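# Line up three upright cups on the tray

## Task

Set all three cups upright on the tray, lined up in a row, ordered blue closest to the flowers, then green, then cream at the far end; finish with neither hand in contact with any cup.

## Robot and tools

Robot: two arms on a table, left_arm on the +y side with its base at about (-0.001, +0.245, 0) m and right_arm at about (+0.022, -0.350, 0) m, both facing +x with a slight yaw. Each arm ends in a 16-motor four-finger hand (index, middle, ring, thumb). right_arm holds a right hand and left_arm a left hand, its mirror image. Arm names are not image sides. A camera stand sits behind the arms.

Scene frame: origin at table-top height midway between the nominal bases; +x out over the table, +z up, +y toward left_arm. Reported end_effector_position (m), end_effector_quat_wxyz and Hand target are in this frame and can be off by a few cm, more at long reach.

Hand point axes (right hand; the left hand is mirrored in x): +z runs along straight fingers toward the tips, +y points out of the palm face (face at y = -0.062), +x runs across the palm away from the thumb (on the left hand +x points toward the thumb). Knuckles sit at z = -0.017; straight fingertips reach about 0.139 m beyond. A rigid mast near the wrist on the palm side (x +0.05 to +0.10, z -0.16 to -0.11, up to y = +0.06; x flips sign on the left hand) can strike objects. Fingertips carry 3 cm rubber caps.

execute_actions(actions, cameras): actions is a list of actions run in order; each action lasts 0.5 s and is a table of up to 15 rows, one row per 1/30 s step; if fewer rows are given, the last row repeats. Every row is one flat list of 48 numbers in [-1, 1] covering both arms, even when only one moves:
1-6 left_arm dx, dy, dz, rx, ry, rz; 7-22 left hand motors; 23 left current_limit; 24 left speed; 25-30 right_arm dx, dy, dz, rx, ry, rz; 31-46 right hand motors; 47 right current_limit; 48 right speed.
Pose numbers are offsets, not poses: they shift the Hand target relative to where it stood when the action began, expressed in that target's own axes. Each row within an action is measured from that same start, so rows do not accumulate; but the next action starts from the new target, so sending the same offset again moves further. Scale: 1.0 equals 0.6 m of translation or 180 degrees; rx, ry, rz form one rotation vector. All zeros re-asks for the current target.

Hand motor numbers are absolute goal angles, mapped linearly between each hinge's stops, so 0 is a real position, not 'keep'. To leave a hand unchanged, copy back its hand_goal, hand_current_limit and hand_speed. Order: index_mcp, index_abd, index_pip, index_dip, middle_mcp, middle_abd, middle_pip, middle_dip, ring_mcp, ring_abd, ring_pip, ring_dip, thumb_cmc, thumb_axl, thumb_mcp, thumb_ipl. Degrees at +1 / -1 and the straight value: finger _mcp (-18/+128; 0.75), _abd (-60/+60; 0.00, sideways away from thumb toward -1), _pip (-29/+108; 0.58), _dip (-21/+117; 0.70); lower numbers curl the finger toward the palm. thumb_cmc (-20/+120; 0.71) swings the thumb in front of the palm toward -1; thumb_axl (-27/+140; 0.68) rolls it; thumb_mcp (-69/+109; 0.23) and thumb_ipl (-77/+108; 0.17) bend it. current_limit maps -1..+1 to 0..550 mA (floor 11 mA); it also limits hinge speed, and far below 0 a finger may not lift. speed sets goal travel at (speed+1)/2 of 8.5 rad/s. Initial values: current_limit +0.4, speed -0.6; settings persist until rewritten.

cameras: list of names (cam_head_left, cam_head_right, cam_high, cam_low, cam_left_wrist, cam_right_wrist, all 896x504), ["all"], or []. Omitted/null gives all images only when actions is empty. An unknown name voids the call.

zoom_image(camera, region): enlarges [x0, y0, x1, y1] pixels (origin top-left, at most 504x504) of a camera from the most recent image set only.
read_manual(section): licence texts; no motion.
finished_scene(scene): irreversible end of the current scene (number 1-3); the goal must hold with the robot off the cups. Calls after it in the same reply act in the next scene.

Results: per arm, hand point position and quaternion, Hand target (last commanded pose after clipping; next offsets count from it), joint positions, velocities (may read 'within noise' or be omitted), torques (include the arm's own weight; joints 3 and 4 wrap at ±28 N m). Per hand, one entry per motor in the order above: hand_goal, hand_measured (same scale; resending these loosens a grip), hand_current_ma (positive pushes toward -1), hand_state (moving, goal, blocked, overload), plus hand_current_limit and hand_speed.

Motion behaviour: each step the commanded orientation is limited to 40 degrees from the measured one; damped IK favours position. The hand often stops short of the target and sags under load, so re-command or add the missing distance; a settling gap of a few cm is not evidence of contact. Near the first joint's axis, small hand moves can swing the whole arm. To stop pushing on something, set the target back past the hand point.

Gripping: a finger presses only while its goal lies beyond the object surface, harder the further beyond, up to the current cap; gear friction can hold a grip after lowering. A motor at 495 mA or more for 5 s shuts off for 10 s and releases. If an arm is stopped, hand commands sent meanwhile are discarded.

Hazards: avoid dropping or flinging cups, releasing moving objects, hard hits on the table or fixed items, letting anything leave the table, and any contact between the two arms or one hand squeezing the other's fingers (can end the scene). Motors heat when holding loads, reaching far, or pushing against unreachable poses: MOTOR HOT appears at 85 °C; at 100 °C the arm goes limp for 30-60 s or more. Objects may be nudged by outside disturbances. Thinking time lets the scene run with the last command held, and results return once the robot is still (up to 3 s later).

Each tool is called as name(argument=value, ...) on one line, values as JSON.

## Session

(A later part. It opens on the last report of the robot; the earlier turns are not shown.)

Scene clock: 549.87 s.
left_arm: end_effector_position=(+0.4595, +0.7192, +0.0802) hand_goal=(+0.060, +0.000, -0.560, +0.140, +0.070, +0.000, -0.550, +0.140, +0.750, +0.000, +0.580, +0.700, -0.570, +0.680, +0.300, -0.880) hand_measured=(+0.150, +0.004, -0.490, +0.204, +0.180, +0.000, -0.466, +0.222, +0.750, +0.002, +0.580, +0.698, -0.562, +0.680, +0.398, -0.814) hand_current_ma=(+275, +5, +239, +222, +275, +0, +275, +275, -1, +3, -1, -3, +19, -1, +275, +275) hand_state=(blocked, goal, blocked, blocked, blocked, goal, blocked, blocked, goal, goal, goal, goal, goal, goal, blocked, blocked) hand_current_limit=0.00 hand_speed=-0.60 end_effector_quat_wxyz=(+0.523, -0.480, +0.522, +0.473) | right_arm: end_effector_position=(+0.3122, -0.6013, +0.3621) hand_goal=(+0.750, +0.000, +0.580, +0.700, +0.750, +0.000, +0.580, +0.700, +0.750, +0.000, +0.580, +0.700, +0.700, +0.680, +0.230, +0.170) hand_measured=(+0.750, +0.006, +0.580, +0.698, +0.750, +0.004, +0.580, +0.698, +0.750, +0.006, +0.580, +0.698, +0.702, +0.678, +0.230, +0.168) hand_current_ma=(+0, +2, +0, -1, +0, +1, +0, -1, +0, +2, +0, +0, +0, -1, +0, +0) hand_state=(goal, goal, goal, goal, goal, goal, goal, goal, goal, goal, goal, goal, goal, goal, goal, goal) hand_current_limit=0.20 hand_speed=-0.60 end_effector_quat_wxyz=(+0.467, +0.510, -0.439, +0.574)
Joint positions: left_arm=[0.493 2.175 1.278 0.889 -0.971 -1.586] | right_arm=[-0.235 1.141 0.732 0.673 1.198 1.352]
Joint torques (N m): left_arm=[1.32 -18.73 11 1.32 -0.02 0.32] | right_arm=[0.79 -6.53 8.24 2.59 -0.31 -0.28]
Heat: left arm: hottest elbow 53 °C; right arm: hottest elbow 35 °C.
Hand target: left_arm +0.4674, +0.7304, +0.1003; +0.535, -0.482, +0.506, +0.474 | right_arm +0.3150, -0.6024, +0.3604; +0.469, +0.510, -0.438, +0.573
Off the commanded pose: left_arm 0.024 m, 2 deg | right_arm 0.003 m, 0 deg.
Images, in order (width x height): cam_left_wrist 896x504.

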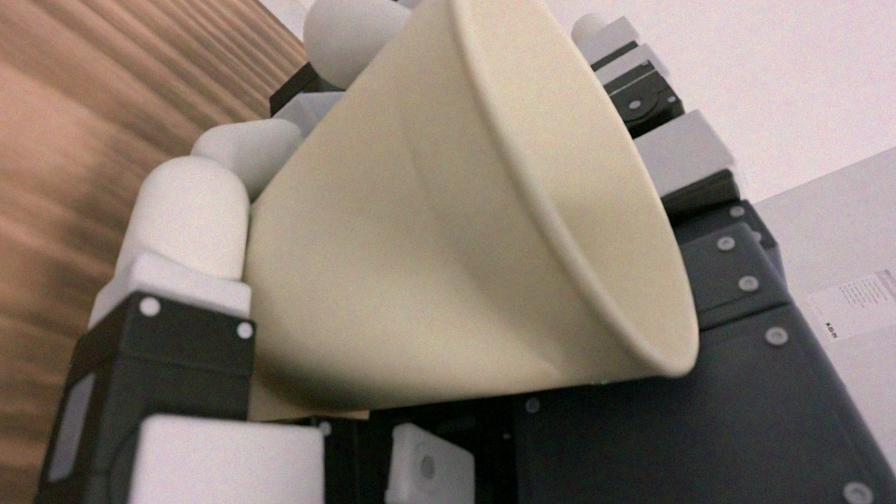

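execute_actions(actions=[[[-0.04,0,0,0,0,0,0.06,0,-0.56,0.14,0.07,0,-0.55,0.14,0.75,0,0.58,0.7,-0.57,0.68,0.3,-0.88,0.0,-0.6,0,0,0,0,0,0,0.75,0,0.58,0.7,0.75,0,0.58,0.7,0.75,0,0.58,0.7,0.7,0.68,0.23,0.17,0.2,-0.6]],[[-0.1,0,0,0,0,0,0.06,0,-0.56,0.14,0.07,0,-0.55,0.14,0.75,0,0.58,0.7,-0.57,0.68,0.3,-0.88,0.0,-0.6,0,0,0,0,0,0,0.75,0,0.58,0.7,0.75,0,0.58,0.7,0.75,0,0.58,0.7,0.7,0.68,0.23,0.17,0.2,-0.6]],[[-0.14,0,0,0,0,0,0.06,0,-0.56,0.14,0.07,0,-0.55,0.14,0.75,0,0.58,0.7,-0.57,0.68,0.3,-0.88,0.0,-0.6,0,0,0,0,0,0,0.75,0,0.58,0.7,0.75,0,0.58,0.7,0.75,0,0.58,0.7,0.7,0.68,0.23,0.17,0.2,-0.6]],[[0,-0.083,-0.185,0.154,0,0,0.06,0,-0.56,0.14,0.07,0,-0.55,0.14,0.75,0,0.58,0.7,-0.57,0.68,0.3,-0.88,0.0,-0.6,0,0,0,0,0,0,0.75,0,0.58,0.7,0.75,0,0.58,0.7,0.75,0,0.58,0.7,0.7,0.68,0.23,0.17,0.2,-0.6]],[[0,-0.1597,-0.1253,0.154,0,0,0.06,0,-0.56,0.14,0.07,0,-0.55,0.14,0.75,0,0.58,0.7,-0.57,0.68,0.3,-0.88,0.0,-0.6,0,0,0,0,0,0,0.75,0,0.58,0.7,0.75,0,0.58,0.7,0.75,0,0.58,0.7,0.7,0.68,0.23,0.17,0.2,-0.6]],[[0,-0.1996,-0.0367,0.154,0,0,0.06,0,-0.56,0.14,0.07,0,-0.55,0.14,0.75,0,0.58,0.7,-0.57,0.68,0.3,-0.88,0.0,-0.6,0,0,0,0,0,0,0.75,0,0.58,0.7,0.75,0,0.58,0.7,0.75,0,0.58,0.7,0.7,0.68,0.23,0.17,0.2,-0.6]],[[0,-0.1938,0.0603,0.154,0,0,0.06,0,-0.56,0.14,0.07,0,-0.55,0.14,0.75,0,0.58,0.7,-0.57,0.68,0.3,-0.88,0.0,-0.6,0,0,0,0,0,0,0.75,0,0.58,0.7,0.75,0,0.58,0.7,0.75,0,0.58,0.7,0.7,0.68,0.23,0.17,0.2,-0.6]]], cameras=["cam_high","cam_left_wrist"])

zoom_image(camera="cam_high", region=[430, 70, 630, 270])

Scene clock: 578.63 s.
left_arm: end_effector_position=(+0.6090, +0.2647, +0.2424) hand_goal=(+0.060, +0.000, -0.560, +0.140, +0.070, +0.000, -0.550, +0.140, +0.750, +0.000, +0.580, +0.700, -0.570, +0.680, +0.300, -0.880) hand_measured=(+0.150, +0.004, -0.490, +0.204, +0.180, +0.000, -0.466, +0.222, +0.750, +0.002, +0.580, +0.698, -0.562, +0.680, +0.398, -0.814) hand_current_ma=(+275, +5, +240, +222, +275, +0, +275, +275, +0, +3, -1, -3, +19, -1, +275, +275) hand_state=(blocked, goal, blocked, blocked, blocked, goal, blocked, blocked, goal, goal, goal, goal, goal, goal, blocked, blocked) hand_current_limit=0.00 hand_speed=-0.60 end_effector_quat_wxyz=(+0.686, +0.158, +0.693, -0.158) | right_arm: end_effector_position=(+0.3122, -0.6013, +0.3621) hand_goal=(+0.750, +0.000, +0.580, +0.700, +0.750, +0.000, +0.580, +0.700, +0.750, +0.000, +0.580, +0.700, +0.700, +0.680, +0.230, +0.170) hand_measured=(+0.750, +0.006, +0.580, +0.698, +0.750, +0.004, +0.580, +0.698, +0.750, +0.006, +0.580, +0.698, +0.702, +0.678, +0.230, +0.168) hand_current_ma=(+0, +2, +0, -1, +0, +1, +0, -1, +0, +2, +0, +0, +0, -1, +0, +0) hand_state=(goal, goal, goal, goal, goal, goal, goal, goal, goal, goal, goal, goal, goal, goal, goal, goal) hand_current_limit=0.20 hand_speed=-0.60 end_effector_quat_wxyz=(+0.467, +0.510, -0.439, +0.574)
Joint positions: left_arm=[0.032 1.47 0.77 0.689 0.497 -1.568] | right_arm=[-0.235 1.141 0.732 0.673 1.198 1.352]
Joint torques (N m): left_arm=[-0.09 -10.11 12.6 1.91 0.05 0.31] | right_arm=[0.85 -6.18 8.32 2.36 -0.31 -0.27]
Heat: left arm: hottest elbow 53 °C; right arm: hottest elbow 35 °C.
Hand target: left_arm +0.6215, +0.2675, +0.2655; +0.701, +0.168, +0.677, -0.148 | right_arm +0.3150, -0.6024, +0.3604; +0.469, +0.510, -0.438, +0.573
Off the commanded pose: left_arm 0.027 m, 3 deg | right_arm 0.003 m, 0 deg.
Images, in order (width x height): cam_high 896x504, cam_left_wrist 896x504.

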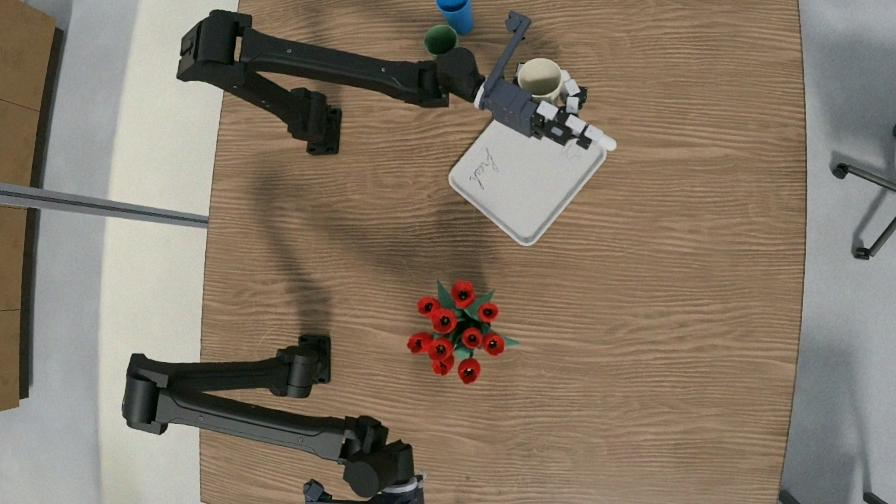

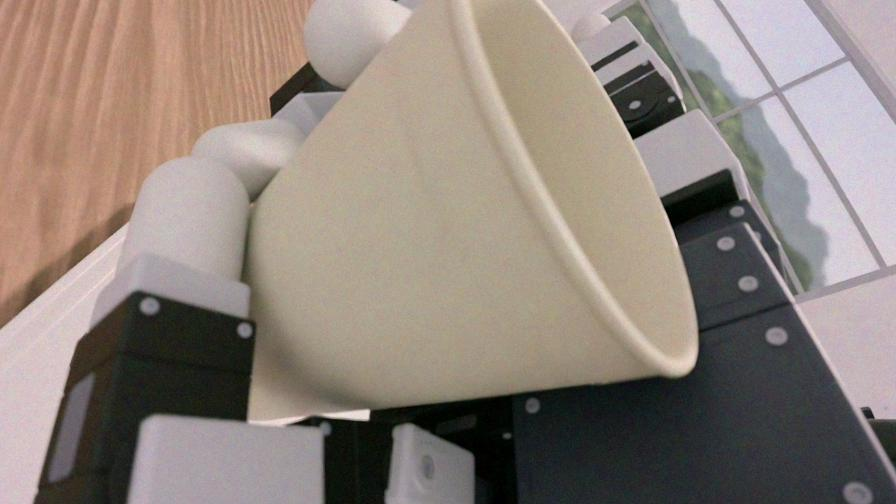

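Scaled by 2.520 from the camera's 896x504 image, which has a finer 1280x720 frame.

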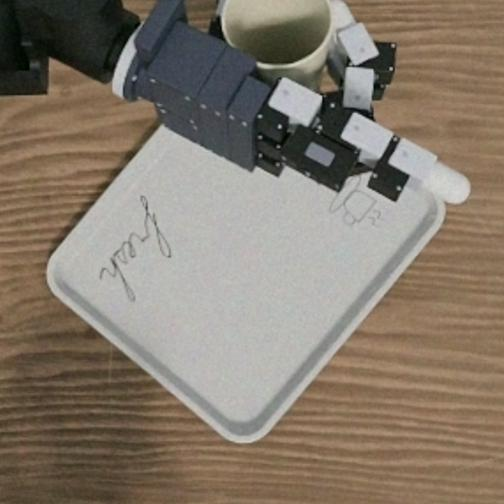

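execute_actions(actions=[[[0.15,0.008,0.005,0,0,0,0.06,0,-0.56,0.14,0.07,0,-0.55,0.14,0.75,0,0.58,0.7,-0.57,0.68,0.3,-0.88,0.0,-0.6,0,0,0,0,0,0,0.75,0,0.58,0.7,0.75,0,0.58,0.7,0.75,0,0.58,0.7,0.7,0.68,0.23,0.17,0.2,-0.6]]], cameras=["cam_high","cam_left_wrist"])

zoom_image(camera="cam_high", region=[430, 70, 630, 270])

Scene clock: 598.53 s.
left_arm: end_effector_position=(+0.6271, +0.2638, +0.1559) hand_goal=(+0.060, +0.000, -0.560, +0.140, +0.070, +0.000, -0.550, +0.140, +0.750, +0.000, +0.580, +0.700, -0.570, +0.680, +0.300, -0.880) hand_measured=(+0.150, +0.004, -0.490, +0.204, +0.180, +0.000, -0.466, +0.222, +0.750, +0.002, +0.580, +0.698, -0.562, +0.680, +0.398, -0.814) hand_current_ma=(+275, +5, +240, +222, +275, +0, +275, +275, +0, +3, -1, -3, +19, -1, +275, +275) hand_state=(blocked, goal, blocked, blocked, blocked, goal, blocked, blocked, goal, goal, goal, goal, goal, goal, blocked, blocked) hand_current_limit=0.00 hand_speed=-0.60 end_effector_quat_wxyz=(+0.684, +0.164, +0.693, -0.159) | right_arm: end_effector_position=(+0.3122, -0.6013, +0.3621) hand_goal=(+0.750, +0.000, +0.580, +0.700, +0.750, +0.000, +0.580, +0.700, +0.750, +0.000, +0.580, +0.700, +0.700, +0.680, +0.230, +0.170) hand_measured=(+0.750, +0.006, +0.580, +0.698, +0.750, +0.004, +0.580, +0.698, +0.750, +0.006, +0.580, +0.698, +0.702, +0.678, +0.230, +0.168) hand_current_ma=(+0, +2, +0, -1, +0, +1, +0, -1, +0, +2, +0, +0, +0, -1, +0, +0) hand_state=(goal, goal, goal, goal, goal, goal, goal, goal, goal, goal, goal, goal, goal, goal, goal, goal) hand_current_limit=0.20 hand_speed=-0.60 end_effector_quat_wxyz=(+0.467, +0.510, -0.439, +0.574)
Joint positions: left_arm=[0.032 1.714 0.752 0.945 0.507 -1.559] | right_arm=[-0.235 1.141 0.732 0.673 1.198 1.352]
Joint torques (N m): left_arm=[1.55 -12.92 7.99 2.66 0.02 0.19] | right_arm=[0.97 -6.18 8.31 2.55 -0.3 -0.28]
Heat: left arm: hottest elbow 54 °C; right arm: hottest elbow 35 °C.
Hand target: left_arm +0.6297, +0.2722, +0.1758; +0.701, +0.167, +0.677, -0.148 | right_arm +0.3150, -0.6024, +0.3604; +0.469, +0.510, -0.438, +0.573
Off the commanded pose: left_arm 0.022 m, 3 deg | right_arm 0.003 m, 0 deg.
Images, in order (width x height): cam_high 896x504, cam_left_wrist 896x504.

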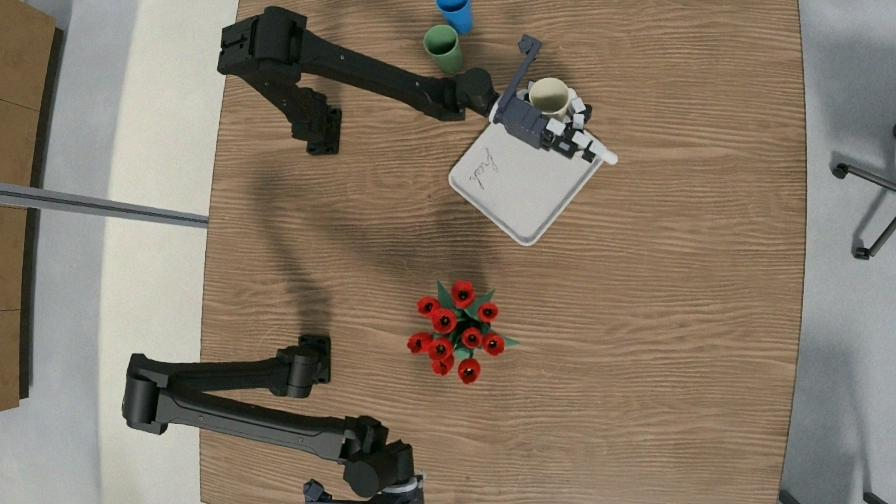

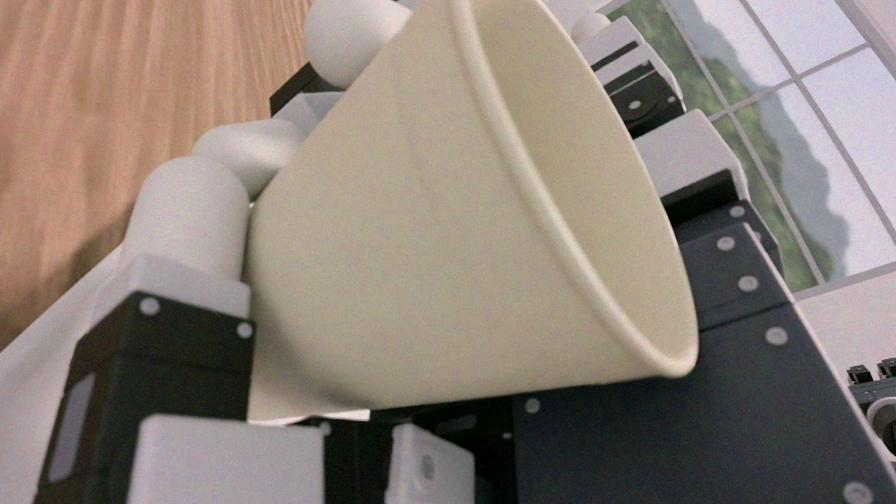

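Scaled by 2.520 from the camera's 896x504 image, which has a finer 1280x720 frame.

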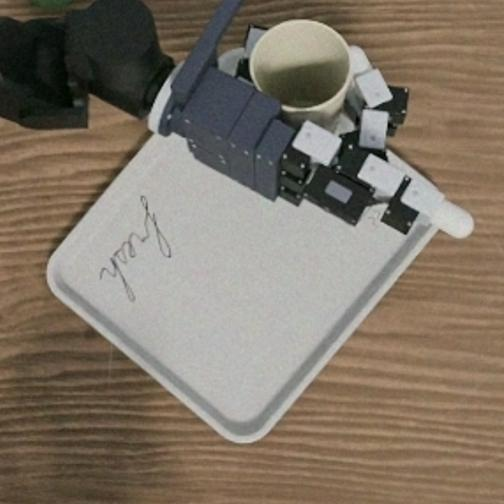

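execute_actions(actions=[[[0.09,0,0,0,0,0,0.06,0,-0.56,0.14,0.07,0,-0.55,0.14,0.75,0,0.58,0.7,-0.57,0.68,0.3,-0.88,0.0,-0.6,0,0,0,0,0,0,0.75,0,0.58,0.7,0.75,0,0.58,0.7,0.75,0,0.58,0.7,0.7,0.68,0.23,0.17,0.2,-0.6]]], cameras=["cam_high","cam_left_wrist"])

zoom_image(camera="cam_high", region=[430, 70, 630, 270])

Scene clock: 622.67 s.
left_arm: end_effector_position=(+0.6313, +0.2646, +0.1092) hand_goal=(+0.060, +0.000, -0.560, +0.140, +0.070, +0.000, -0.550, +0.140, +0.750, +0.000, +0.580, +0.700, -0.570, +0.680, +0.300, -0.880) hand_measured=(+0.150, +0.004, -0.490, +0.204, +0.180, +0.000, -0.466, +0.222, +0.750, +0.002, +0.580, +0.698, -0.562, +0.680, +0.398, -0.814) hand_current_ma=(+275, +5, +240, +222, +275, +0, +275, +275, +0, +3, -1, -3, +19, -1, +275, +275) hand_state=(blocked, goal, blocked, blocked, blocked, goal, blocked, blocked, goal, goal, goal, goal, goal, goal, blocked, blocked) hand_current_limit=0.00 hand_speed=-0.60 end_effector_quat_wxyz=(+0.688, +0.165, +0.689, -0.158) | right_arm: end_effector_position=(+0.3122, -0.6013, +0.3621) hand_goal=(+0.750, +0.000, +0.580, +0.700, +0.750, +0.000, +0.580, +0.700, +0.750, +0.000, +0.580, +0.700, +0.700, +0.680, +0.230, +0.170) hand_measured=(+0.750, +0.006, +0.580, +0.698, +0.750, +0.004, +0.580, +0.698, +0.750, +0.006, +0.580, +0.698, +0.702, +0.678, +0.230, +0.168) hand_current_ma=(+0, +2, +0, -1, +0, +1, +0, -1, +0, +2, +0, +0, +0, -1, +0, +0) hand_state=(goal, goal, goal, goal, goal, goal, goal, goal, goal, goal, goal, goal, goal, goal, goal, goal) hand_current_limit=0.20 hand_speed=-0.60 end_effector_quat_wxyz=(+0.467, +0.510, -0.439, +0.574)
Joint positions: left_arm=[0.033 1.861 0.752 1.105 0.509 -1.559] | right_arm=[-0.235 1.141 0.732 0.673 1.198 1.352]
Joint torques (N m): left_arm=[0.67 -13.8 6.02 2.86 0.03 0.27] | right_arm=[0.91 -6.24 8.18 2.48 -0.28 -0.29]
Heat: left arm: hottest elbow 51 °C; right arm: hottest elbow 35 °C.
Hand target: left_arm +0.6317, +0.2731, +0.1218; +0.701, +0.168, +0.677, -0.148 | right_arm +0.3150, -0.6024, +0.3604; +0.469, +0.510, -0.438, +0.573
Off the commanded pose: left_arm 0.015 m, 2 deg | right_arm 0.003 m, 0 deg.
Images, in order (width x height): cam_high 896x504, cam_left_wrist 896x504.

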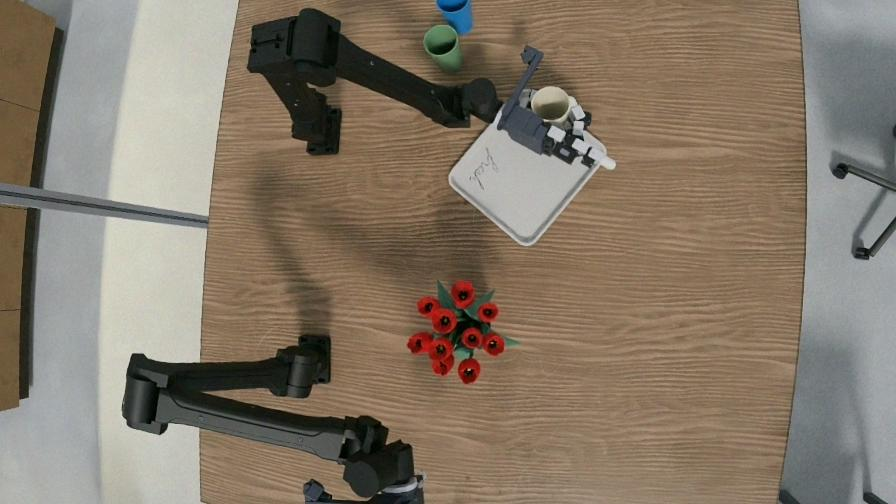

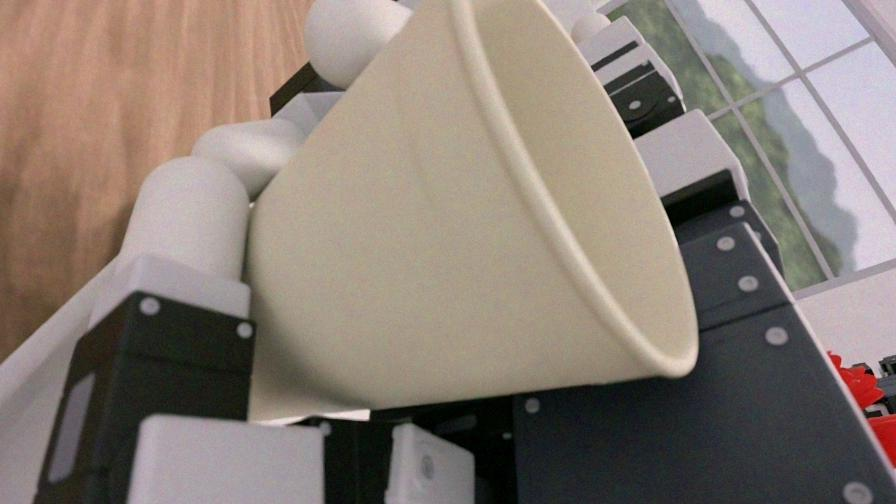

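Scaled by 2.520 from the camera's 896x504 image, which has a finer 1280x720 frame.

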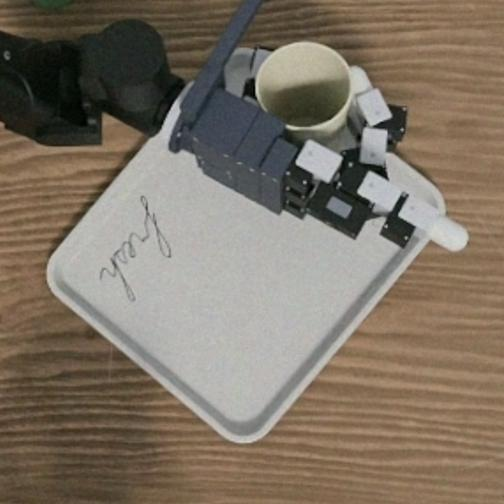

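execute_actions(actions=[[[0.04,-0.012,-0.001,0,0,0,0.06,0,-0.56,0.14,0.07,0,-0.55,0.14,0.75,0,0.58,0.7,-0.57,0.68,0.3,-0.88,0.0,-0.6,0,0,0,0,0,0,0.75,0,0.58,0.7,0.75,0,0.58,0.7,0.75,0,0.58,0.7,0.7,0.68,0.23,0.17,0.2,-0.6]]], cameras=["cam_high"])

zoom_image(camera="cam_high", region=[430, 70, 630, 270])

Scene clock: 632.80 s.
left_arm: end_effector_position=(+0.6312, +0.2654, +0.0940) hand_goal=(+0.060, +0.000, -0.560, +0.140, +0.070, +0.000, -0.550, +0.140, +0.750, +0.000, +0.580, +0.700, -0.570, +0.680, +0.300, -0.880) hand_measured=(+0.150, +0.004, -0.490, +0.204, +0.180, +0.000, -0.466, +0.222, +0.750, +0.002, +0.580, +0.698, -0.562, +0.680, +0.398, -0.814) hand_current_ma=(+275, +5, +240, +222, +275, +0, +275, +275, +0, +3, -1, -3, +19, -1, +275, +275) hand_state=(blocked, goal, blocked, blocked, blocked, goal, blocked, blocked, goal, goal, goal, goal, goal, goal, blocked, blocked) hand_current_limit=0.00 hand_speed=-0.60 end_effector_quat_wxyz=(+0.694, +0.165, +0.683, -0.154) | right_arm: end_effector_position=(+0.3122, -0.6013, +0.3621) hand_goal=(+0.750, +0.000, +0.580, +0.700, +0.750, +0.000, +0.580, +0.700, +0.750, +0.000, +0.580, +0.700, +0.700, +0.680, +0.230, +0.170) hand_measured=(+0.750, +0.006, +0.580, +0.698, +0.750, +0.004, +0.580, +0.698, +0.750, +0.006, +0.580, +0.698, +0.702, +0.678, +0.230, +0.168) hand_current_ma=(+0, +2, +0, -1, +0, +1, +0, -1, +0, +2, +0, +0, +0, -1, +0, +0) hand_state=(goal, goal, goal, goal, goal, goal, goal, goal, goal, goal, goal, goal, goal, goal, goal, goal) hand_current_limit=0.20 hand_speed=-0.60 end_effector_quat_wxyz=(+0.467, +0.510, -0.439, +0.574)
Joint positions: left_arm=[0.033 1.919 0.752 1.18 0.504 -1.559] | right_arm=[-0.235 1.141 0.732 0.673 1.198 1.352]
Joint torques (N m): left_arm=[-0.32 -13.68 4.96 2.71 -0.32 0.25] | right_arm=[0.91 -6.42 8.28 2.52 -0.29 -0.27]
Heat: left arm: hottest elbow 50 °C; right arm: hottest elbow 35 °C.
Hand target: left_arm +0.6290, +0.2673, +0.0977; +0.701, +0.168, +0.677, -0.148 | right_arm +0.3150, -0.6024, +0.3604; +0.469, +0.510, -0.438, +0.573
Off the commanded pose: left_arm 0.005 m, 1 deg | right_arm 0.003 m, 0 deg.
Images, in order (width x height): cam_high 896x504.

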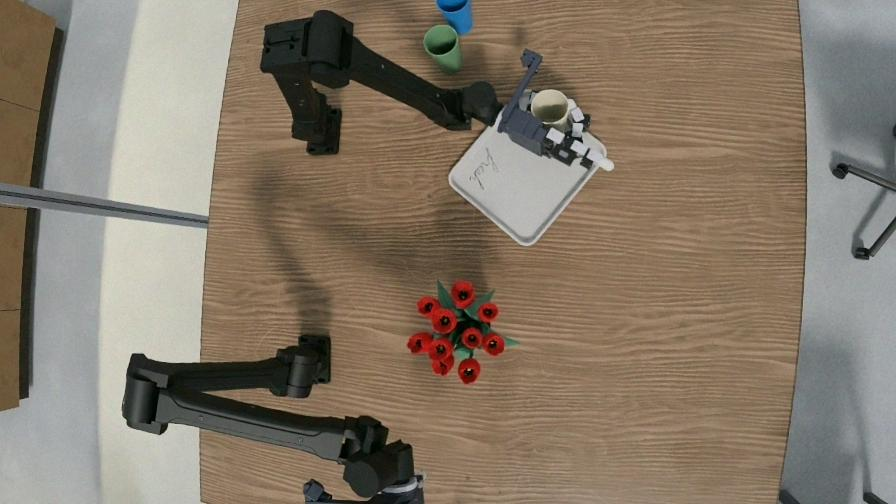

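Scaled by 2.520 from the camera's 896x504 image, which has a finer 1280x720 frame.

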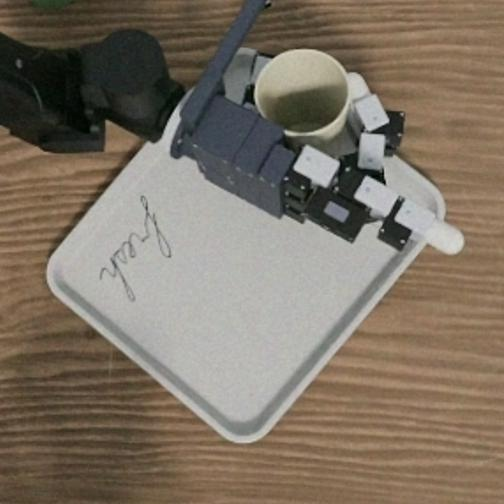

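execute_actions(actions=[[[0.006,-0.018,0,0,0,0,0.06,0,-0.56,0.14,0.07,0,-0.55,0.14,0.75,0,0.58,0.7,-0.57,0.68,0.3,-0.88,0.0,-0.6,0,0,0,0,0,0,0.75,0,0.58,0.7,0.75,0,0.58,0.7,0.75,0,0.58,0.7,0.7,0.68,0.23,0.17,0.2,-0.6]]], cameras=[])

Scene clock: 640.83 s.
left_arm: end_effector_position=(+0.6264, +0.2658, +0.0932) hand_goal=(+0.060, +0.000, -0.560, +0.140, +0.070, +0.000, -0.550, +0.140, +0.750, +0.000, +0.580, +0.700, -0.570, +0.680, +0.300, -0.880) hand_measured=(+0.150, +0.004, -0.490, +0.204, +0.180, +0.000, -0.466, +0.222, +0.750, +0.002, +0.580, +0.698, -0.562, +0.680, +0.398, -0.814) hand_current_ma=(+275, +5, +240, +222, +275, +0, +275, +275, +0, +3, -1, -3, +19, -1, +275, +275) hand_state=(blocked, goal, blocked, blocked, blocked, goal, blocked, blocked, goal, goal, goal, goal, goal, goal, blocked, blocked) hand_current_limit=0.00 hand_speed=-0.60 end_effector_quat_wxyz=(+0.697, +0.160, +0.683, -0.148) | right_arm: end_effector_position=(+0.3122, -0.6013, +0.3621) hand_goal=(+0.750, +0.000, +0.580, +0.700, +0.750, +0.000, +0.580, +0.700, +0.750, +0.000, +0.580, +0.700, +0.700, +0.680, +0.230, +0.170) hand_measured=(+0.750, +0.006, +0.580, +0.698, +0.750, +0.004, +0.580, +0.698, +0.750, +0.006, +0.580, +0.698, +0.702, +0.678, +0.230, +0.168) hand_current_ma=(+0, +2, +0, -1, +0, +1, +0, -1, +0, +2, +0, +0, +0, -1, +0, +0) hand_state=(goal, goal, goal, goal, goal, goal, goal, goal, goal, goal, goal, goal, goal, goal, goal, goal) hand_current_limit=0.20 hand_speed=-0.60 end_effector_quat_wxyz=(+0.467, +0.510, -0.439, +0.574)
Joint positions: left_arm=[0.027 1.919 0.738 1.199 0.483 -1.559] | right_arm=[-0.235 1.141 0.732 0.673 1.198 1.352]
Joint torques (N m): left_arm=[-1.96 -12.28 5 2.71 -0.32 0.27] | right_arm=[0.97 -6.07 8.27 2.55 -0.29 -0.27]
Heat: left arm: hottest elbow 49 °C; right arm: hottest elbow 35 °C.
Hand target: left_arm +0.6244, +0.2577, +0.0937; +0.701, +0.168, +0.677, -0.148 | right_arm +0.3150, -0.6024, +0.3604; +0.469, +0.510, -0.438, +0.573
Off the commanded pose: left_arm 0.008 m, 1 deg | right_arm 0.003 m, 0 deg.
No camera images: "cameras" was empty.

execute_actions(actions=[[[0.016,0,0,0,0,0,0.06,0,-0.56,0.14,0.07,0,-0.55,0.14,0.75,0,0.58,0.7,-0.57,0.68,0.3,-0.88,0.0,-0.6,0,0,0,0,0,0,0.75,0,0.58,0.7,0.75,0,0.58,0.7,0.75,0,0.58,0.7,0.7,0.68,0.23,0.17,0.2,-0.6]],[[0.014,0,0,0,0,0,0.06,0,-0.56,0.14,0.07,0,-0.55,0.14,0.75,0,0.58,0.7,-0.57,0.68,0.3,-0.88,0.0,-0.6,0,0,0,0,0,0,0.75,0,0.58,0.7,0.75,0,0.58,0.7,0.75,0,0.58,0.7,0.7,0.68,0.23,0.17,0.2,-0.6]]], cameras=["cam_high"])

zoom_image(camera="cam_high", region=[430, 70, 630, 270])

Scene clock: 653.20 s.
left_arm: end_effector_position=(+0.6253, +0.2653, +0.0815) hand_goal=(+0.060, +0.000, -0.560, +0.140, +0.070, +0.000, -0.550, +0.140, +0.750, +0.000, +0.580, +0.700, -0.570, +0.680, +0.300, -0.880) hand_measured=(+0.150, +0.004, -0.490, +0.204, +0.180, +0.000, -0.466, +0.222, +0.750, +0.002, +0.580, +0.698, -0.562, +0.680, +0.398, -0.814) hand_current_ma=(+275, +5, +240, +222, +275, +0, +275, +275, +0, +4, -1, -3, +19, -2, +275, +275) hand_state=(blocked, goal, blocked, blocked, blocked, goal, blocked, blocked, goal, goal, goal, goal, goal, goal, blocked, blocked) hand_current_limit=0.00 hand_speed=-0.60 end_effector_quat_wxyz=(+0.701, +0.162, +0.678, -0.147) | right_arm: end_effector_position=(+0.3122, -0.6013, +0.3621) hand_goal=(+0.750, +0.000, +0.580, +0.700, +0.750, +0.000, +0.580, +0.700, +0.750, +0.000, +0.580, +0.700, +0.700, +0.680, +0.230, +0.170) hand_measured=(+0.750, +0.006, +0.580, +0.698, +0.750, +0.004, +0.580, +0.698, +0.750, +0.006, +0.580, +0.698, +0.702, +0.678, +0.230, +0.168) hand_current_ma=(+0, +2, +0, -1, +0, +1, +0, -1, +0, +2, +0, +0, +0, -1, +0, +0) hand_state=(goal, goal, goal, goal, goal, goal, goal, goal, goal, goal, goal, goal, goal, goal, goal, goal) hand_current_limit=0.20 hand_speed=-0.60 end_effector_quat_wxyz=(+0.467, +0.510, -0.439, +0.574)
Joint positions: left_arm=[0.027 1.963 0.738 1.256 0.483 -1.558] | right_arm=[-0.235 1.141 0.732 0.673 1.198 1.352]
Joint torques (N m): left_arm=[-2.08 -12.81 5.26 2.67 -0.24 0.22] | right_arm=[0.67 -6.18 8.34 2.61 -0.35 -0.27]
Heat: left arm: hottest elbow 47 °C; right arm: hottest elbow 35 °C.
Hand target: left_arm +0.6251, +0.2581, +0.0755; +0.701, +0.167, +0.678, -0.148 | right_arm +0.3150, -0.6024, +0.3604; +0.469, +0.510, -0.438, +0.573
Off the commanded pose: left_arm 0.009 m, 1 deg | right_arm 0.003 m, 0 deg.
Images, in order (width x height): cam_high 896x504.

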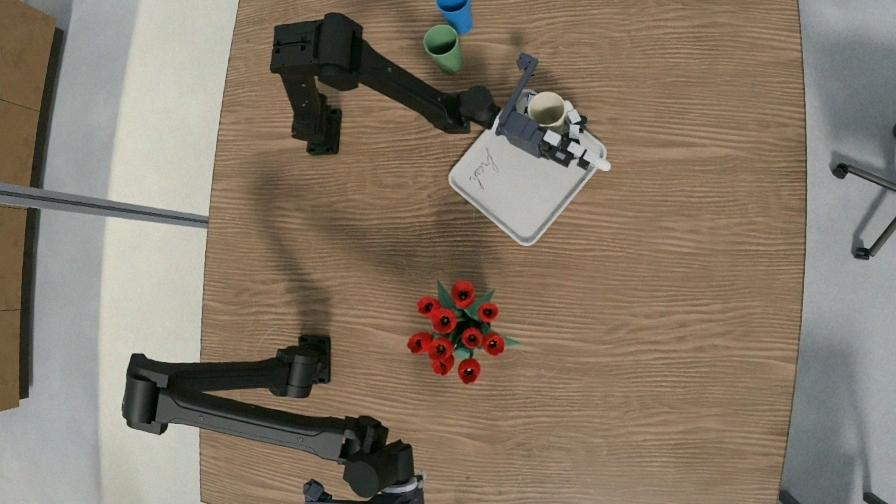

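Scaled by 2.520 from the camera's 896x504 image, which has a finer 1280x720 frame.

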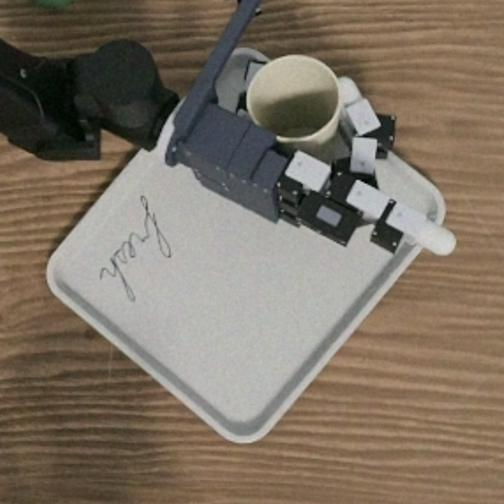

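execute_actions(actions=[[[0.012,0,0,0,0,0,0.06,0,-0.56,0.14,0.07,0,-0.55,0.14,0.75,0,0.58,0.7,-0.57,0.68,0.3,-0.88,0.0,-0.6,0,0,0,0,0,0,0.75,0,0.58,0.7,0.75,0,0.58,0.7,0.75,0,0.58,0.7,0.7,0.68,0.23,0.17,0.2,-0.6]]], cameras=[])

Scene clock: 657.97 s.
left_arm: end_effector_position=(+0.6251, +0.2654, +0.0822) hand_goal=(+0.060, +0.000, -0.560, +0.140, +0.070, +0.000, -0.550, +0.140, +0.750, +0.000, +0.580, +0.700, -0.570, +0.680, +0.300, -0.880) hand_measured=(+0.150, +0.004, -0.490, +0.204, +0.180, +0.000, -0.466, +0.222, +0.750, +0.002, +0.580, +0.698, -0.562, +0.680, +0.398, -0.814) hand_current_ma=(+275, +5, +240, +222, +275, +0, +275, +275, +0, +4, -1, -3, +19, -2, +275, +275) hand_state=(blocked, goal, blocked, blocked, blocked, goal, blocked, blocked, goal, goal, goal, goal, goal, goal, blocked, blocked) hand_current_limit=0.00 hand_speed=-0.60 end_effector_quat_wxyz=(+0.707, +0.165, +0.672, -0.144) | right_arm: end_effector_position=(+0.3122, -0.6013, +0.3621) hand_goal=(+0.750, +0.000, +0.580, +0.700, +0.750, +0.000, +0.580, +0.700, +0.750, +0.000, +0.580, +0.700, +0.700, +0.680, +0.230, +0.170) hand_measured=(+0.750, +0.006, +0.580, +0.698, +0.750, +0.004, +0.580, +0.698, +0.750, +0.006, +0.580, +0.698, +0.702, +0.678, +0.230, +0.168) hand_current_ma=(+0, +2, +0, -1, +0, +1, +0, -1, +0, +2, +0, +0, +0, -1, +0, +0) hand_state=(goal, goal, goal, goal, goal, goal, goal, goal, goal, goal, goal, goal, goal, goal, goal, goal) hand_current_limit=0.20 hand_speed=-0.60 end_effector_quat_wxyz=(+0.467, +0.510, -0.439, +0.574)
Joint positions: left_arm=[0.027 1.975 0.738 1.283 0.483 -1.553] | right_arm=[-0.235 1.141 0.732 0.673 1.198 1.352]
Joint torques (N m): left_arm=[-2.02 -11.93 5.45 2.1 -0.24 0.17] | right_arm=[0.85 -5.95 8.36 2.43 -0.3 -0.25]
Heat: left arm: hottest elbow 46 °C; right arm: hottest elbow 35 °C.
Hand target: left_arm +0.6254, +0.2582, +0.0685; +0.701, +0.168, +0.677, -0.148 | right_arm +0.3150, -0.6024, +0.3604; +0.469, +0.510, -0.438, +0.573
Off the commanded pose: left_arm 0.016 m, 1 deg | right_arm 0.003 m, 0 deg.
No camera images: "cameras" was empty.

execute_actions(actions=[[[-0.02,0,0,0,0,0,0.22,0,-0.47,0.22,0.22,0,-0.47,0.22,0.75,0,0.58,0.7,-0.57,0.68,0.48,-0.8,0.0,-0.75,0,0,0,0,0,0,0.75,0,0.58,0.7,0.75,0,0.58,0.7,0.75,0,0.58,0.7,0.7,0.68,0.23,0.17,0.2,-0.6]],[[-0.004,0,0,0,0,0,0.38,0,-0.4,0.3,0.38,0,-0.4,0.3,0.75,0,0.58,0.7,-0.57,0.68,0.65,-0.7,0.2,-0.7,0,0,0,0,0,0,0.75,0,0.58,0.7,0.75,0,0.58,0.7,0.75,0,0.58,0.7,0.7,0.68,0.23,0.17,0.2,-0.6]],[[-0.012,-0.018,0,0,0,0,0.38,0,-0.4,0.3,0.38,0,-0.4,0.3,0.75,0,0.58,0.7,-0.57,0.68,0.65,-0.7,0.2,-0.7,0,0,0,0,0,0,0.75,0,0.58,0.7,0.75,0,0.58,0.7,0.75,0,0.58,0.7,0.7,0.68,0.23,0.17,0.2,-0.6]],[[-0.05,0,0,0,0,0,0.38,0,-0.4,0.3,0.38,0,-0.4,0.3,0.75,0,0.58,0.7,-0.57,0.68,0.65,-0.7,0.2,-0.7,0,0,0,0,0,0,0.75,0,0.58,0.7,0.75,0,0.58,0.7,0.75,0,0.58,0.7,0.7,0.68,0.23,0.17,0.2,-0.6]]], cameras=["cam_high","cam_left_wrist"])

zoom_image(camera="cam_high", region=[430, 70, 630, 270])

Scene clock: 715.53 s.
left_arm: end_effector_position=(+0.6204, +0.2545, +0.1191) hand_goal=(+0.380, +0.000, -0.400, +0.300, +0.380, +0.000, -0.400, +0.300, +0.750, +0.000, +0.580, +0.700, -0.570, +0.680, +0.650, -0.700) hand_measured=(+0.378, +0.004, -0.402, +0.298, +0.378, +0.000, -0.402, +0.298, +0.750, +0.002, +0.580, +0.698, -0.562, +0.680, +0.648, -0.702) hand_current_ma=(-4, +5, -5, -4, -4, +0, -4, -4, +0, +4, -1, -3, +19, -2, -3, -4) hand_state=(goal, goal, goal, goal, goal, goal, goal, goal, goal, goal, goal, goal, goal, goal, goal, goal) hand_current_limit=0.20 hand_speed=-0.70 end_effector_quat_wxyz=(+0.703, +0.164, +0.677, -0.146) | right_arm: end_effector_position=(+0.3122, -0.6013, +0.3621) hand_goal=(+0.750, +0.000, +0.580, +0.700, +0.750, +0.000, +0.580, +0.700, +0.750, +0.000, +0.580, +0.700, +0.700, +0.680, +0.230, +0.170) hand_measured=(+0.750, +0.006, +0.580, +0.698, +0.750, +0.004, +0.580, +0.698, +0.750, +0.006, +0.580, +0.698, +0.702, +0.678, +0.230, +0.168) hand_current_ma=(+0, +2, +0, -1, +0, +1, +0, -1, +0, +2, +0, +0, +0, -1, +0, +0) hand_state=(goal, goal, goal, goal, goal, goal, goal, goal, goal, goal, goal, goal, goal, goal, goal, goal) hand_current_limit=0.20 hand_speed=-0.60 end_effector_quat_wxyz=(+0.467, +0.510, -0.439, +0.574)
Joint positions: left_arm=[0.002 1.846 0.717 1.163 0.459 -1.553] | right_arm=[-0.235 1.141 0.732 0.673 1.198 1.352]
Joint torques (N m): left_arm=[-1.44 -12.51 5.85 1.69 -0.33 0.2] | right_arm=[0.85 -6.12 8.32 2.43 -0.31 -0.27]
Heat: left arm: hottest elbow 43 °C; right arm: hottest elbow 35 °C.
Hand target: left_arm +0.6187, +0.2475, +0.1196; +0.701, +0.168, +0.677, -0.148 | right_arm +0.3150, -0.6024, +0.3604; +0.469, +0.510, -0.438, +0.573
Off the commanded pose: left_arm 0.007 m, 1 deg | right_arm 0.003 m, 0 deg.
Images, in order (width x height): cam_high 896x504, cam_left_wrist 896x504.

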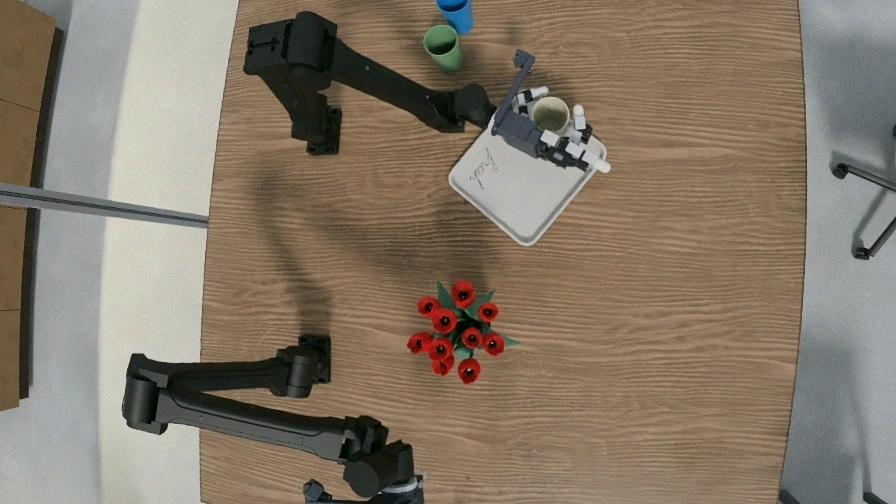

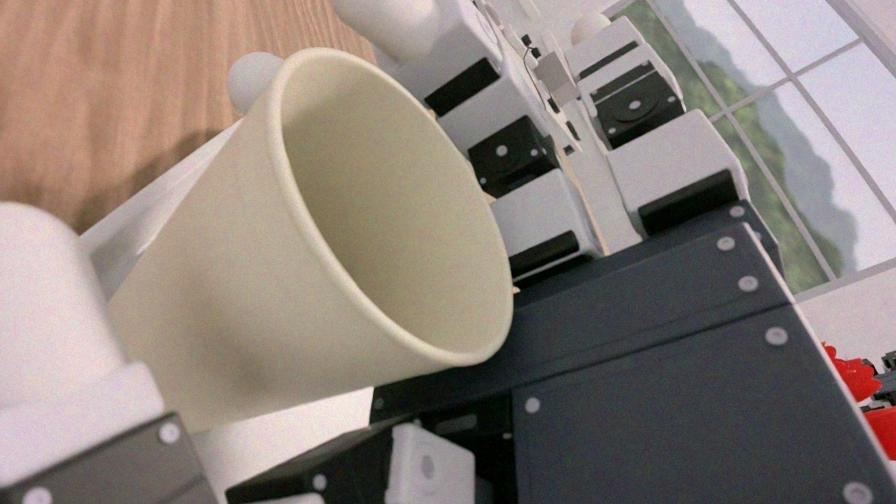

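Scaled by 2.520 from the camera's 896x504 image, which has a finer 1280x720 frame.

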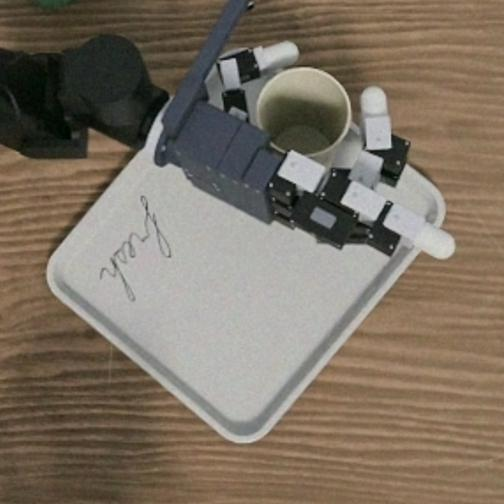

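execute_actions(actions=[[[-0.2,0,0,0,0,0,0.38,0,-0.4,0.3,0.38,0,-0.4,0.3,0.75,0,0.58,0.7,-0.57,0.68,0.65,-0.7,0.2,-0.7,0,0,0,0,0,0,0.75,0,0.58,0.7,0.75,0,0.58,0.7,0.75,0,0.58,0.7,0.7,0.68,0.23,0.17,0.2,-0.6]],[[0,0.0453,-0.1965,-0.152,0,0,0.38,0,-0.4,0.3,0.38,0,-0.4,0.3,0.75,0,0.58,0.7,-0.57,0.68,0.65,-0.7,0.2,-0.7,0,0,0,0,0,0,0.75,0,0.58,0.7,0.75,0,0.58,0.7,0.75,0,0.58,0.7,0.7,0.68,0.23,0.17,0.2,-0.6]],[[0,0.1305,-0.1538,-0.152,0,0,0.38,0,-0.4,0.3,0.38,0,-0.4,0.3,0.75,0,0.58,0.7,-0.57,0.68,0.65,-0.7,0.2,-0.7,0,0,0,0,0,0,0.75,0,0.58,0.7,0.75,0,0.58,0.7,0.75,0,0.58,0.7,0.7,0.68,0.23,0.17,0.2,-0.6]],[[0,0.1866,-0.0766,-0.152,0,0,0.38,0,-0.4,0.3,0.38,0,-0.4,0.3,0.75,0,0.58,0.7,-0.57,0.68,0.65,-0.7,0.2,-0.7,0,0,0,0,0,0,0.75,0,0.58,0.7,0.75,0,0.58,0.7,0.75,0,0.58,0.7,0.7,0.68,0.23,0.17,0.2,-0.6]]], cameras=["cam_high","cam_left_wrist"])

zoom_image(camera="cam_high", region=[430, 70, 630, 270])

Scene clock: 744.90 s.
left_arm: end_effector_position=(+0.3368, +0.4680, +0.2292) hand_goal=(+0.380, +0.000, -0.400, +0.300, +0.380, +0.000, -0.400, +0.300, +0.750, +0.000, +0.580, +0.700, -0.570, +0.680, +0.650, -0.700) hand_measured=(+0.380, +0.004, -0.402, +0.298, +0.380, +0.002, -0.402, +0.298, +0.750, +0.004, +0.580, +0.698, -0.560, +0.680, +0.648, -0.702) hand_current_ma=(+1, +5, -2, -4, +1, +1, -2, -4, +0, +6, +0, -3, +20, -2, -2, -3) hand_state=(goal, goal, goal, goal, goal, goal, goal, goal, goal, goal, goal, goal, goal, goal, goal, goal) hand_current_limit=0.20 hand_speed=-0.70 end_effector_quat_wxyz=(+0.637, -0.330, +0.614, +0.328) | right_arm: end_effector_position=(+0.3122, -0.6013, +0.3621) hand_goal=(+0.750, +0.000, +0.580, +0.700, +0.750, +0.000, +0.580, +0.700, +0.750, +0.000, +0.580, +0.700, +0.700, +0.680, +0.230, +0.170) hand_measured=(+0.750, +0.006, +0.580, +0.698, +0.750, +0.004, +0.580, +0.698, +0.750, +0.006, +0.580, +0.698, +0.702, +0.678, +0.230, +0.168) hand_current_ma=(+0, +2, +0, -1, +0, +1, +0, -1, +0, +2, +0, +0, +0, -1, +0, +0) hand_state=(goal, goal, goal, goal, goal, goal, goal, goal, goal, goal, goal, goal, goal, goal, goal, goal) hand_current_limit=0.20 hand_speed=-0.60 end_effector_quat_wxyz=(+0.467, +0.510, -0.439, +0.574)
Joint positions: left_arm=[0.089 1.237 0.469 0.811 -0.865 -1.556] | right_arm=[-0.235 1.141 0.732 0.673 1.198 1.352]
Joint torques (N m): left_arm=[0.85 -7.82 7.99 1.8 -0.05 0.27] | right_arm=[0.79 -6.12 8.23 2.58 -0.33 -0.26]
Heat: left arm: hottest elbow 43 °C; right arm: hottest elbow 35 °C.
Hand target: left_arm +0.3312, +0.4727, +0.2331; +0.639, -0.334, +0.608, +0.333 | right_arm +0.3150, -0.6024, +0.3604; +0.469, +0.510, -0.438, +0.573
Off the commanded pose: left_arm 0.008 m, 1 deg | right_arm 0.003 m, 0 deg.
Images, in order (width x height): cam_high 896x504, cam_left_wrist 896x504.

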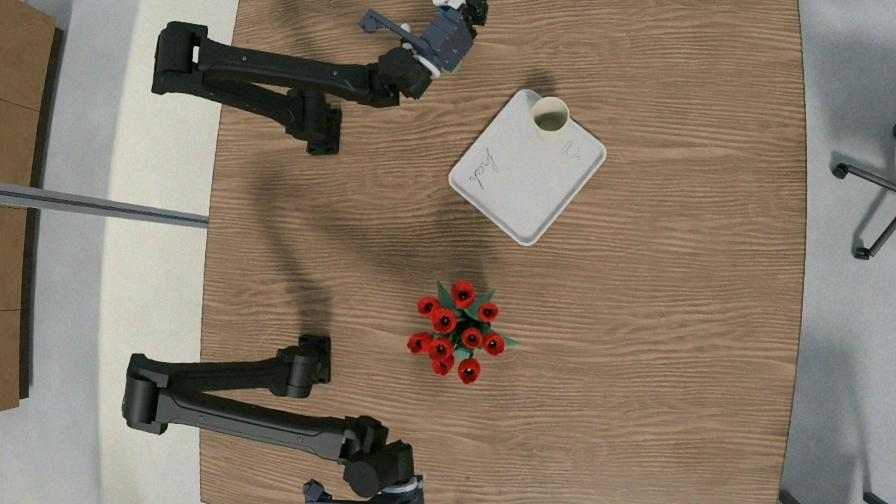

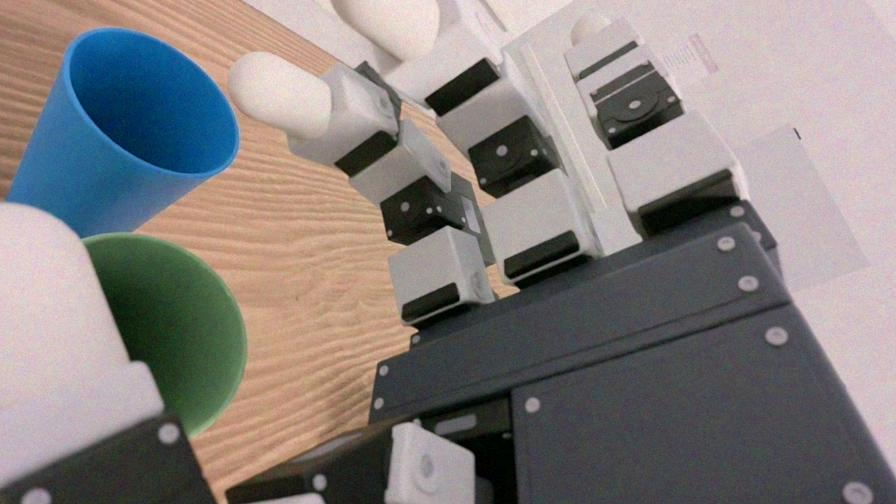

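Scaled by 2.520 from the camera's 896x504 image, which has a finer 1280x720 frame.

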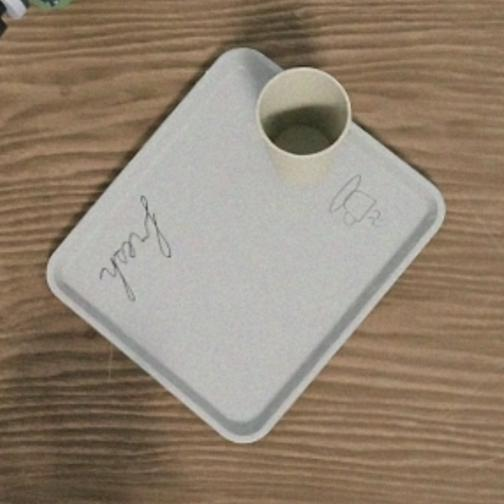

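execute_actions(actions=[[[0.12,-0.006,0.012,0,0,0,0.38,0,-0.4,0.3,0.38,0,-0.4,0.3,0.75,0,0.58,0.7,-0.57,0.68,0.65,-0.7,0.2,-0.7,0,0,0,0,0,0,0.75,0,0.58,0.7,0.75,0,0.58,0.7,0.75,0,0.58,0.7,0.7,0.68,0.23,0.17,0.2,-0.6]]], cameras=["cam_left_wrist"])

Scene clock: 757.53 s.
left_arm: end_effector_position=(+0.3418, +0.4728, +0.1602) hand_goal=(+0.380, +0.000, -0.400, +0.300, +0.380, +0.000, -0.400, +0.300, +0.750, +0.000, +0.580, +0.700, -0.570, +0.680, +0.650, -0.700) hand_measured=(+0.380, +0.004, -0.402, +0.298, +0.380, +0.002, -0.402, +0.298, +0.750, +0.004, +0.580, +0.698, -0.560, +0.680, +0.648, -0.702) hand_current_ma=(+1, +5, -2, -4, +1, +1, -2, -4, +0, +6, +0, -3, +20, -2, -2, -3) hand_state=(goal, goal, goal, goal, goal, goal, goal, goal, goal, goal, goal, goal, goal, goal, goal, goal) hand_current_limit=0.20 hand_speed=-0.70 end_effector_quat_wxyz=(+0.638, -0.334, +0.613, +0.326) | right_arm: end_effector_position=(+0.3122, -0.6013, +0.3621) hand_goal=(+0.750, +0.000, +0.580, +0.700, +0.750, +0.000, +0.580, +0.700, +0.750, +0.000, +0.580, +0.700, +0.700, +0.680, +0.230, +0.170) hand_measured=(+0.750, +0.006, +0.580, +0.698, +0.750, +0.004, +0.580, +0.698, +0.750, +0.006, +0.580, +0.698, +0.702, +0.678, +0.230, +0.168) hand_current_ma=(+0, +2, +0, -1, +0, +1, +0, -1, +0, +2, +0, +0, +0, -1, +0, +0) hand_state=(goal, goal, goal, goal, goal, goal, goal, goal, goal, goal, goal, goal, goal, goal, goal, goal) hand_current_limit=0.20 hand_speed=-0.60 end_effector_quat_wxyz=(+0.467, +0.510, -0.439, +0.574)
Joint positions: left_arm=[0.102 1.492 0.42 1.113 -0.854 -1.568] | right_arm=[-0.235 1.141 0.732 0.673 1.198 1.352]
Joint torques (N m): left_arm=[-0.03 -6.07 6.69 2.09 0.05 0.31] | right_arm=[1.03 -6.12 8.32 2.51 -0.3 -0.24]
Heat: left arm: hottest elbow 43 °C; right arm: hottest elbow 35 °C.
Hand target: left_arm +0.3410, +0.4781, +0.1616; +0.639, -0.334, +0.608, +0.333 | right_arm +0.3150, -0.6024, +0.3604; +0.469, +0.510, -0.438, +0.573
Off the commanded pose: left_arm 0.005 m, 1 deg | right_arm 0.003 m, 0 deg.
Images, in order (width x height): cam_left_wrist 896x504.

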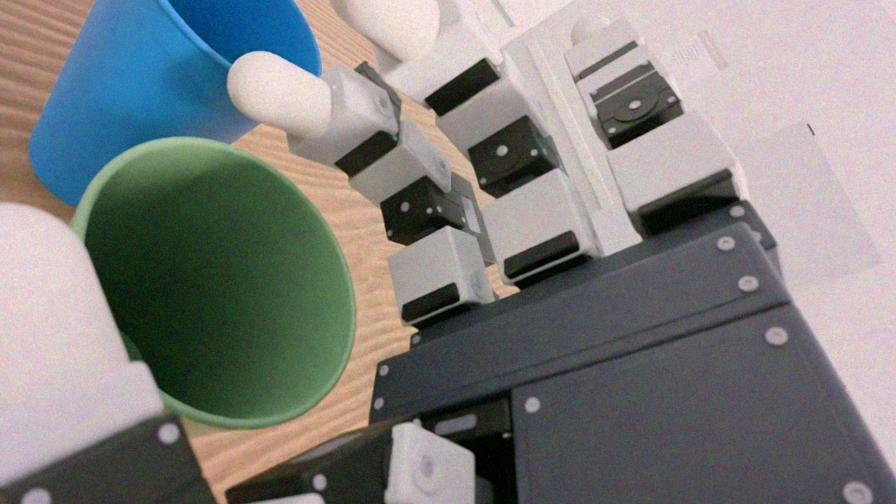

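execute_actions(actions=[[[0.135,0,-0.006,0,0,0,0.38,0,-0.4,0.3,0.38,0,-0.4,0.3,0.75,0,0.58,0.7,-0.57,0.68,0.65,-0.7,0.2,-0.7,0,0,0,0,0,0,0.75,0,0.58,0.7,0.75,0,0.58,0.7,0.75,0,0.58,0.7,0.7,0.68,0.23,0.17,0.2,-0.6]]], cameras=["cam_left_wrist"])

Scene clock: 771.60 s.
left_arm: end_effector_position=(+0.3378, +0.4723, +0.0770) hand_goal=(+0.380, +0.000, -0.400, +0.300, +0.380, +0.000, -0.400, +0.300, +0.750, +0.000, +0.580, +0.700, -0.570, +0.680, +0.650, -0.700) hand_measured=(+0.380, +0.004, -0.402, +0.298, +0.380, +0.002, -0.402, +0.298, +0.750, +0.004, +0.580, +0.698, -0.560, +0.680, +0.648, -0.702) hand_current_ma=(+0, +5, -2, -4, +1, +1, -2, -4, +0, +6, +0, -3, +20, -2, -2, -3) hand_state=(goal, goal, goal, goal, goal, goal, goal, goal, goal, goal, goal, goal, goal, goal, goal, goal) hand_current_limit=0.20 hand_speed=-0.70 end_effector_quat_wxyz=(+0.633, -0.333, +0.617, +0.327) | right_arm: end_effector_position=(+0.3122, -0.6013, +0.3621) hand_goal=(+0.750, +0.000, +0.580, +0.700, +0.750, +0.000, +0.580, +0.700, +0.750, +0.000, +0.580, +0.700, +0.700, +0.680, +0.230, +0.170) hand_measured=(+0.750, +0.006, +0.580, +0.698, +0.750, +0.004, +0.580, +0.698, +0.750, +0.006, +0.580, +0.698, +0.702, +0.678, +0.230, +0.168) hand_current_ma=(+0, +2, +0, -1, +0, +1, +0, -1, +0, +2, +0, +0, +0, -1, +0, +0) hand_state=(goal, goal, goal, goal, goal, goal, goal, goal, goal, goal, goal, goal, goal, goal, goal, goal) hand_current_limit=0.20 hand_speed=-0.60 end_effector_quat_wxyz=(+0.467, +0.510, -0.439, +0.574)
Joint positions: left_arm=[0.102 1.85 0.403 1.471 -0.854 -1.57] | right_arm=[-0.235 1.141 0.732 0.673 1.198 1.352]
Joint torques (N m): left_arm=[0.32 -8.88 4.53 2.15 -0.26 0.24] | right_arm=[0.67 -6.3 8.34 2.56 -0.32 -0.26]
Heat: left arm: hottest elbow 43 °C; right arm: hottest elbow 35 °C.
Hand target: left_arm +0.3420, +0.4766, +0.0804; +0.638, -0.334, +0.608, +0.333 | right_arm +0.3150, -0.6024, +0.3604; +0.469, +0.510, -0.438, +0.573
Off the commanded pose: left_arm 0.007 m, 1 deg | right_arm 0.003 m, 0 deg.
Images, in order (width x height): cam_left_wrist 896x504.

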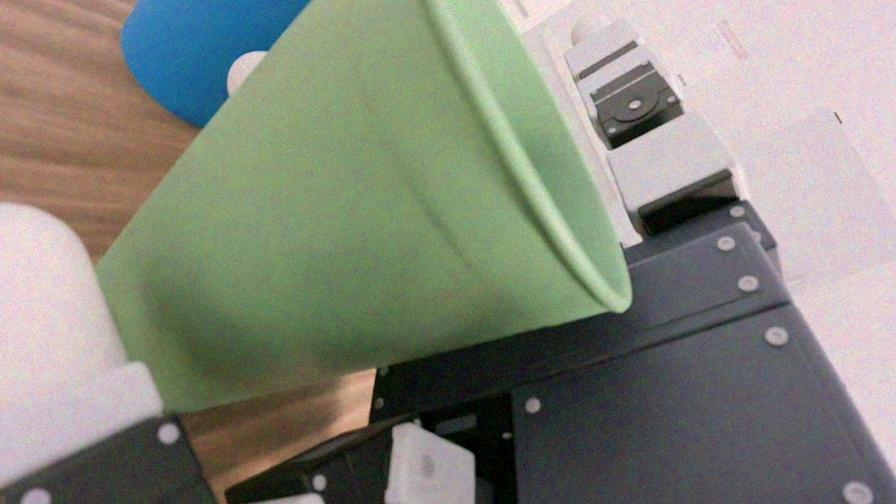

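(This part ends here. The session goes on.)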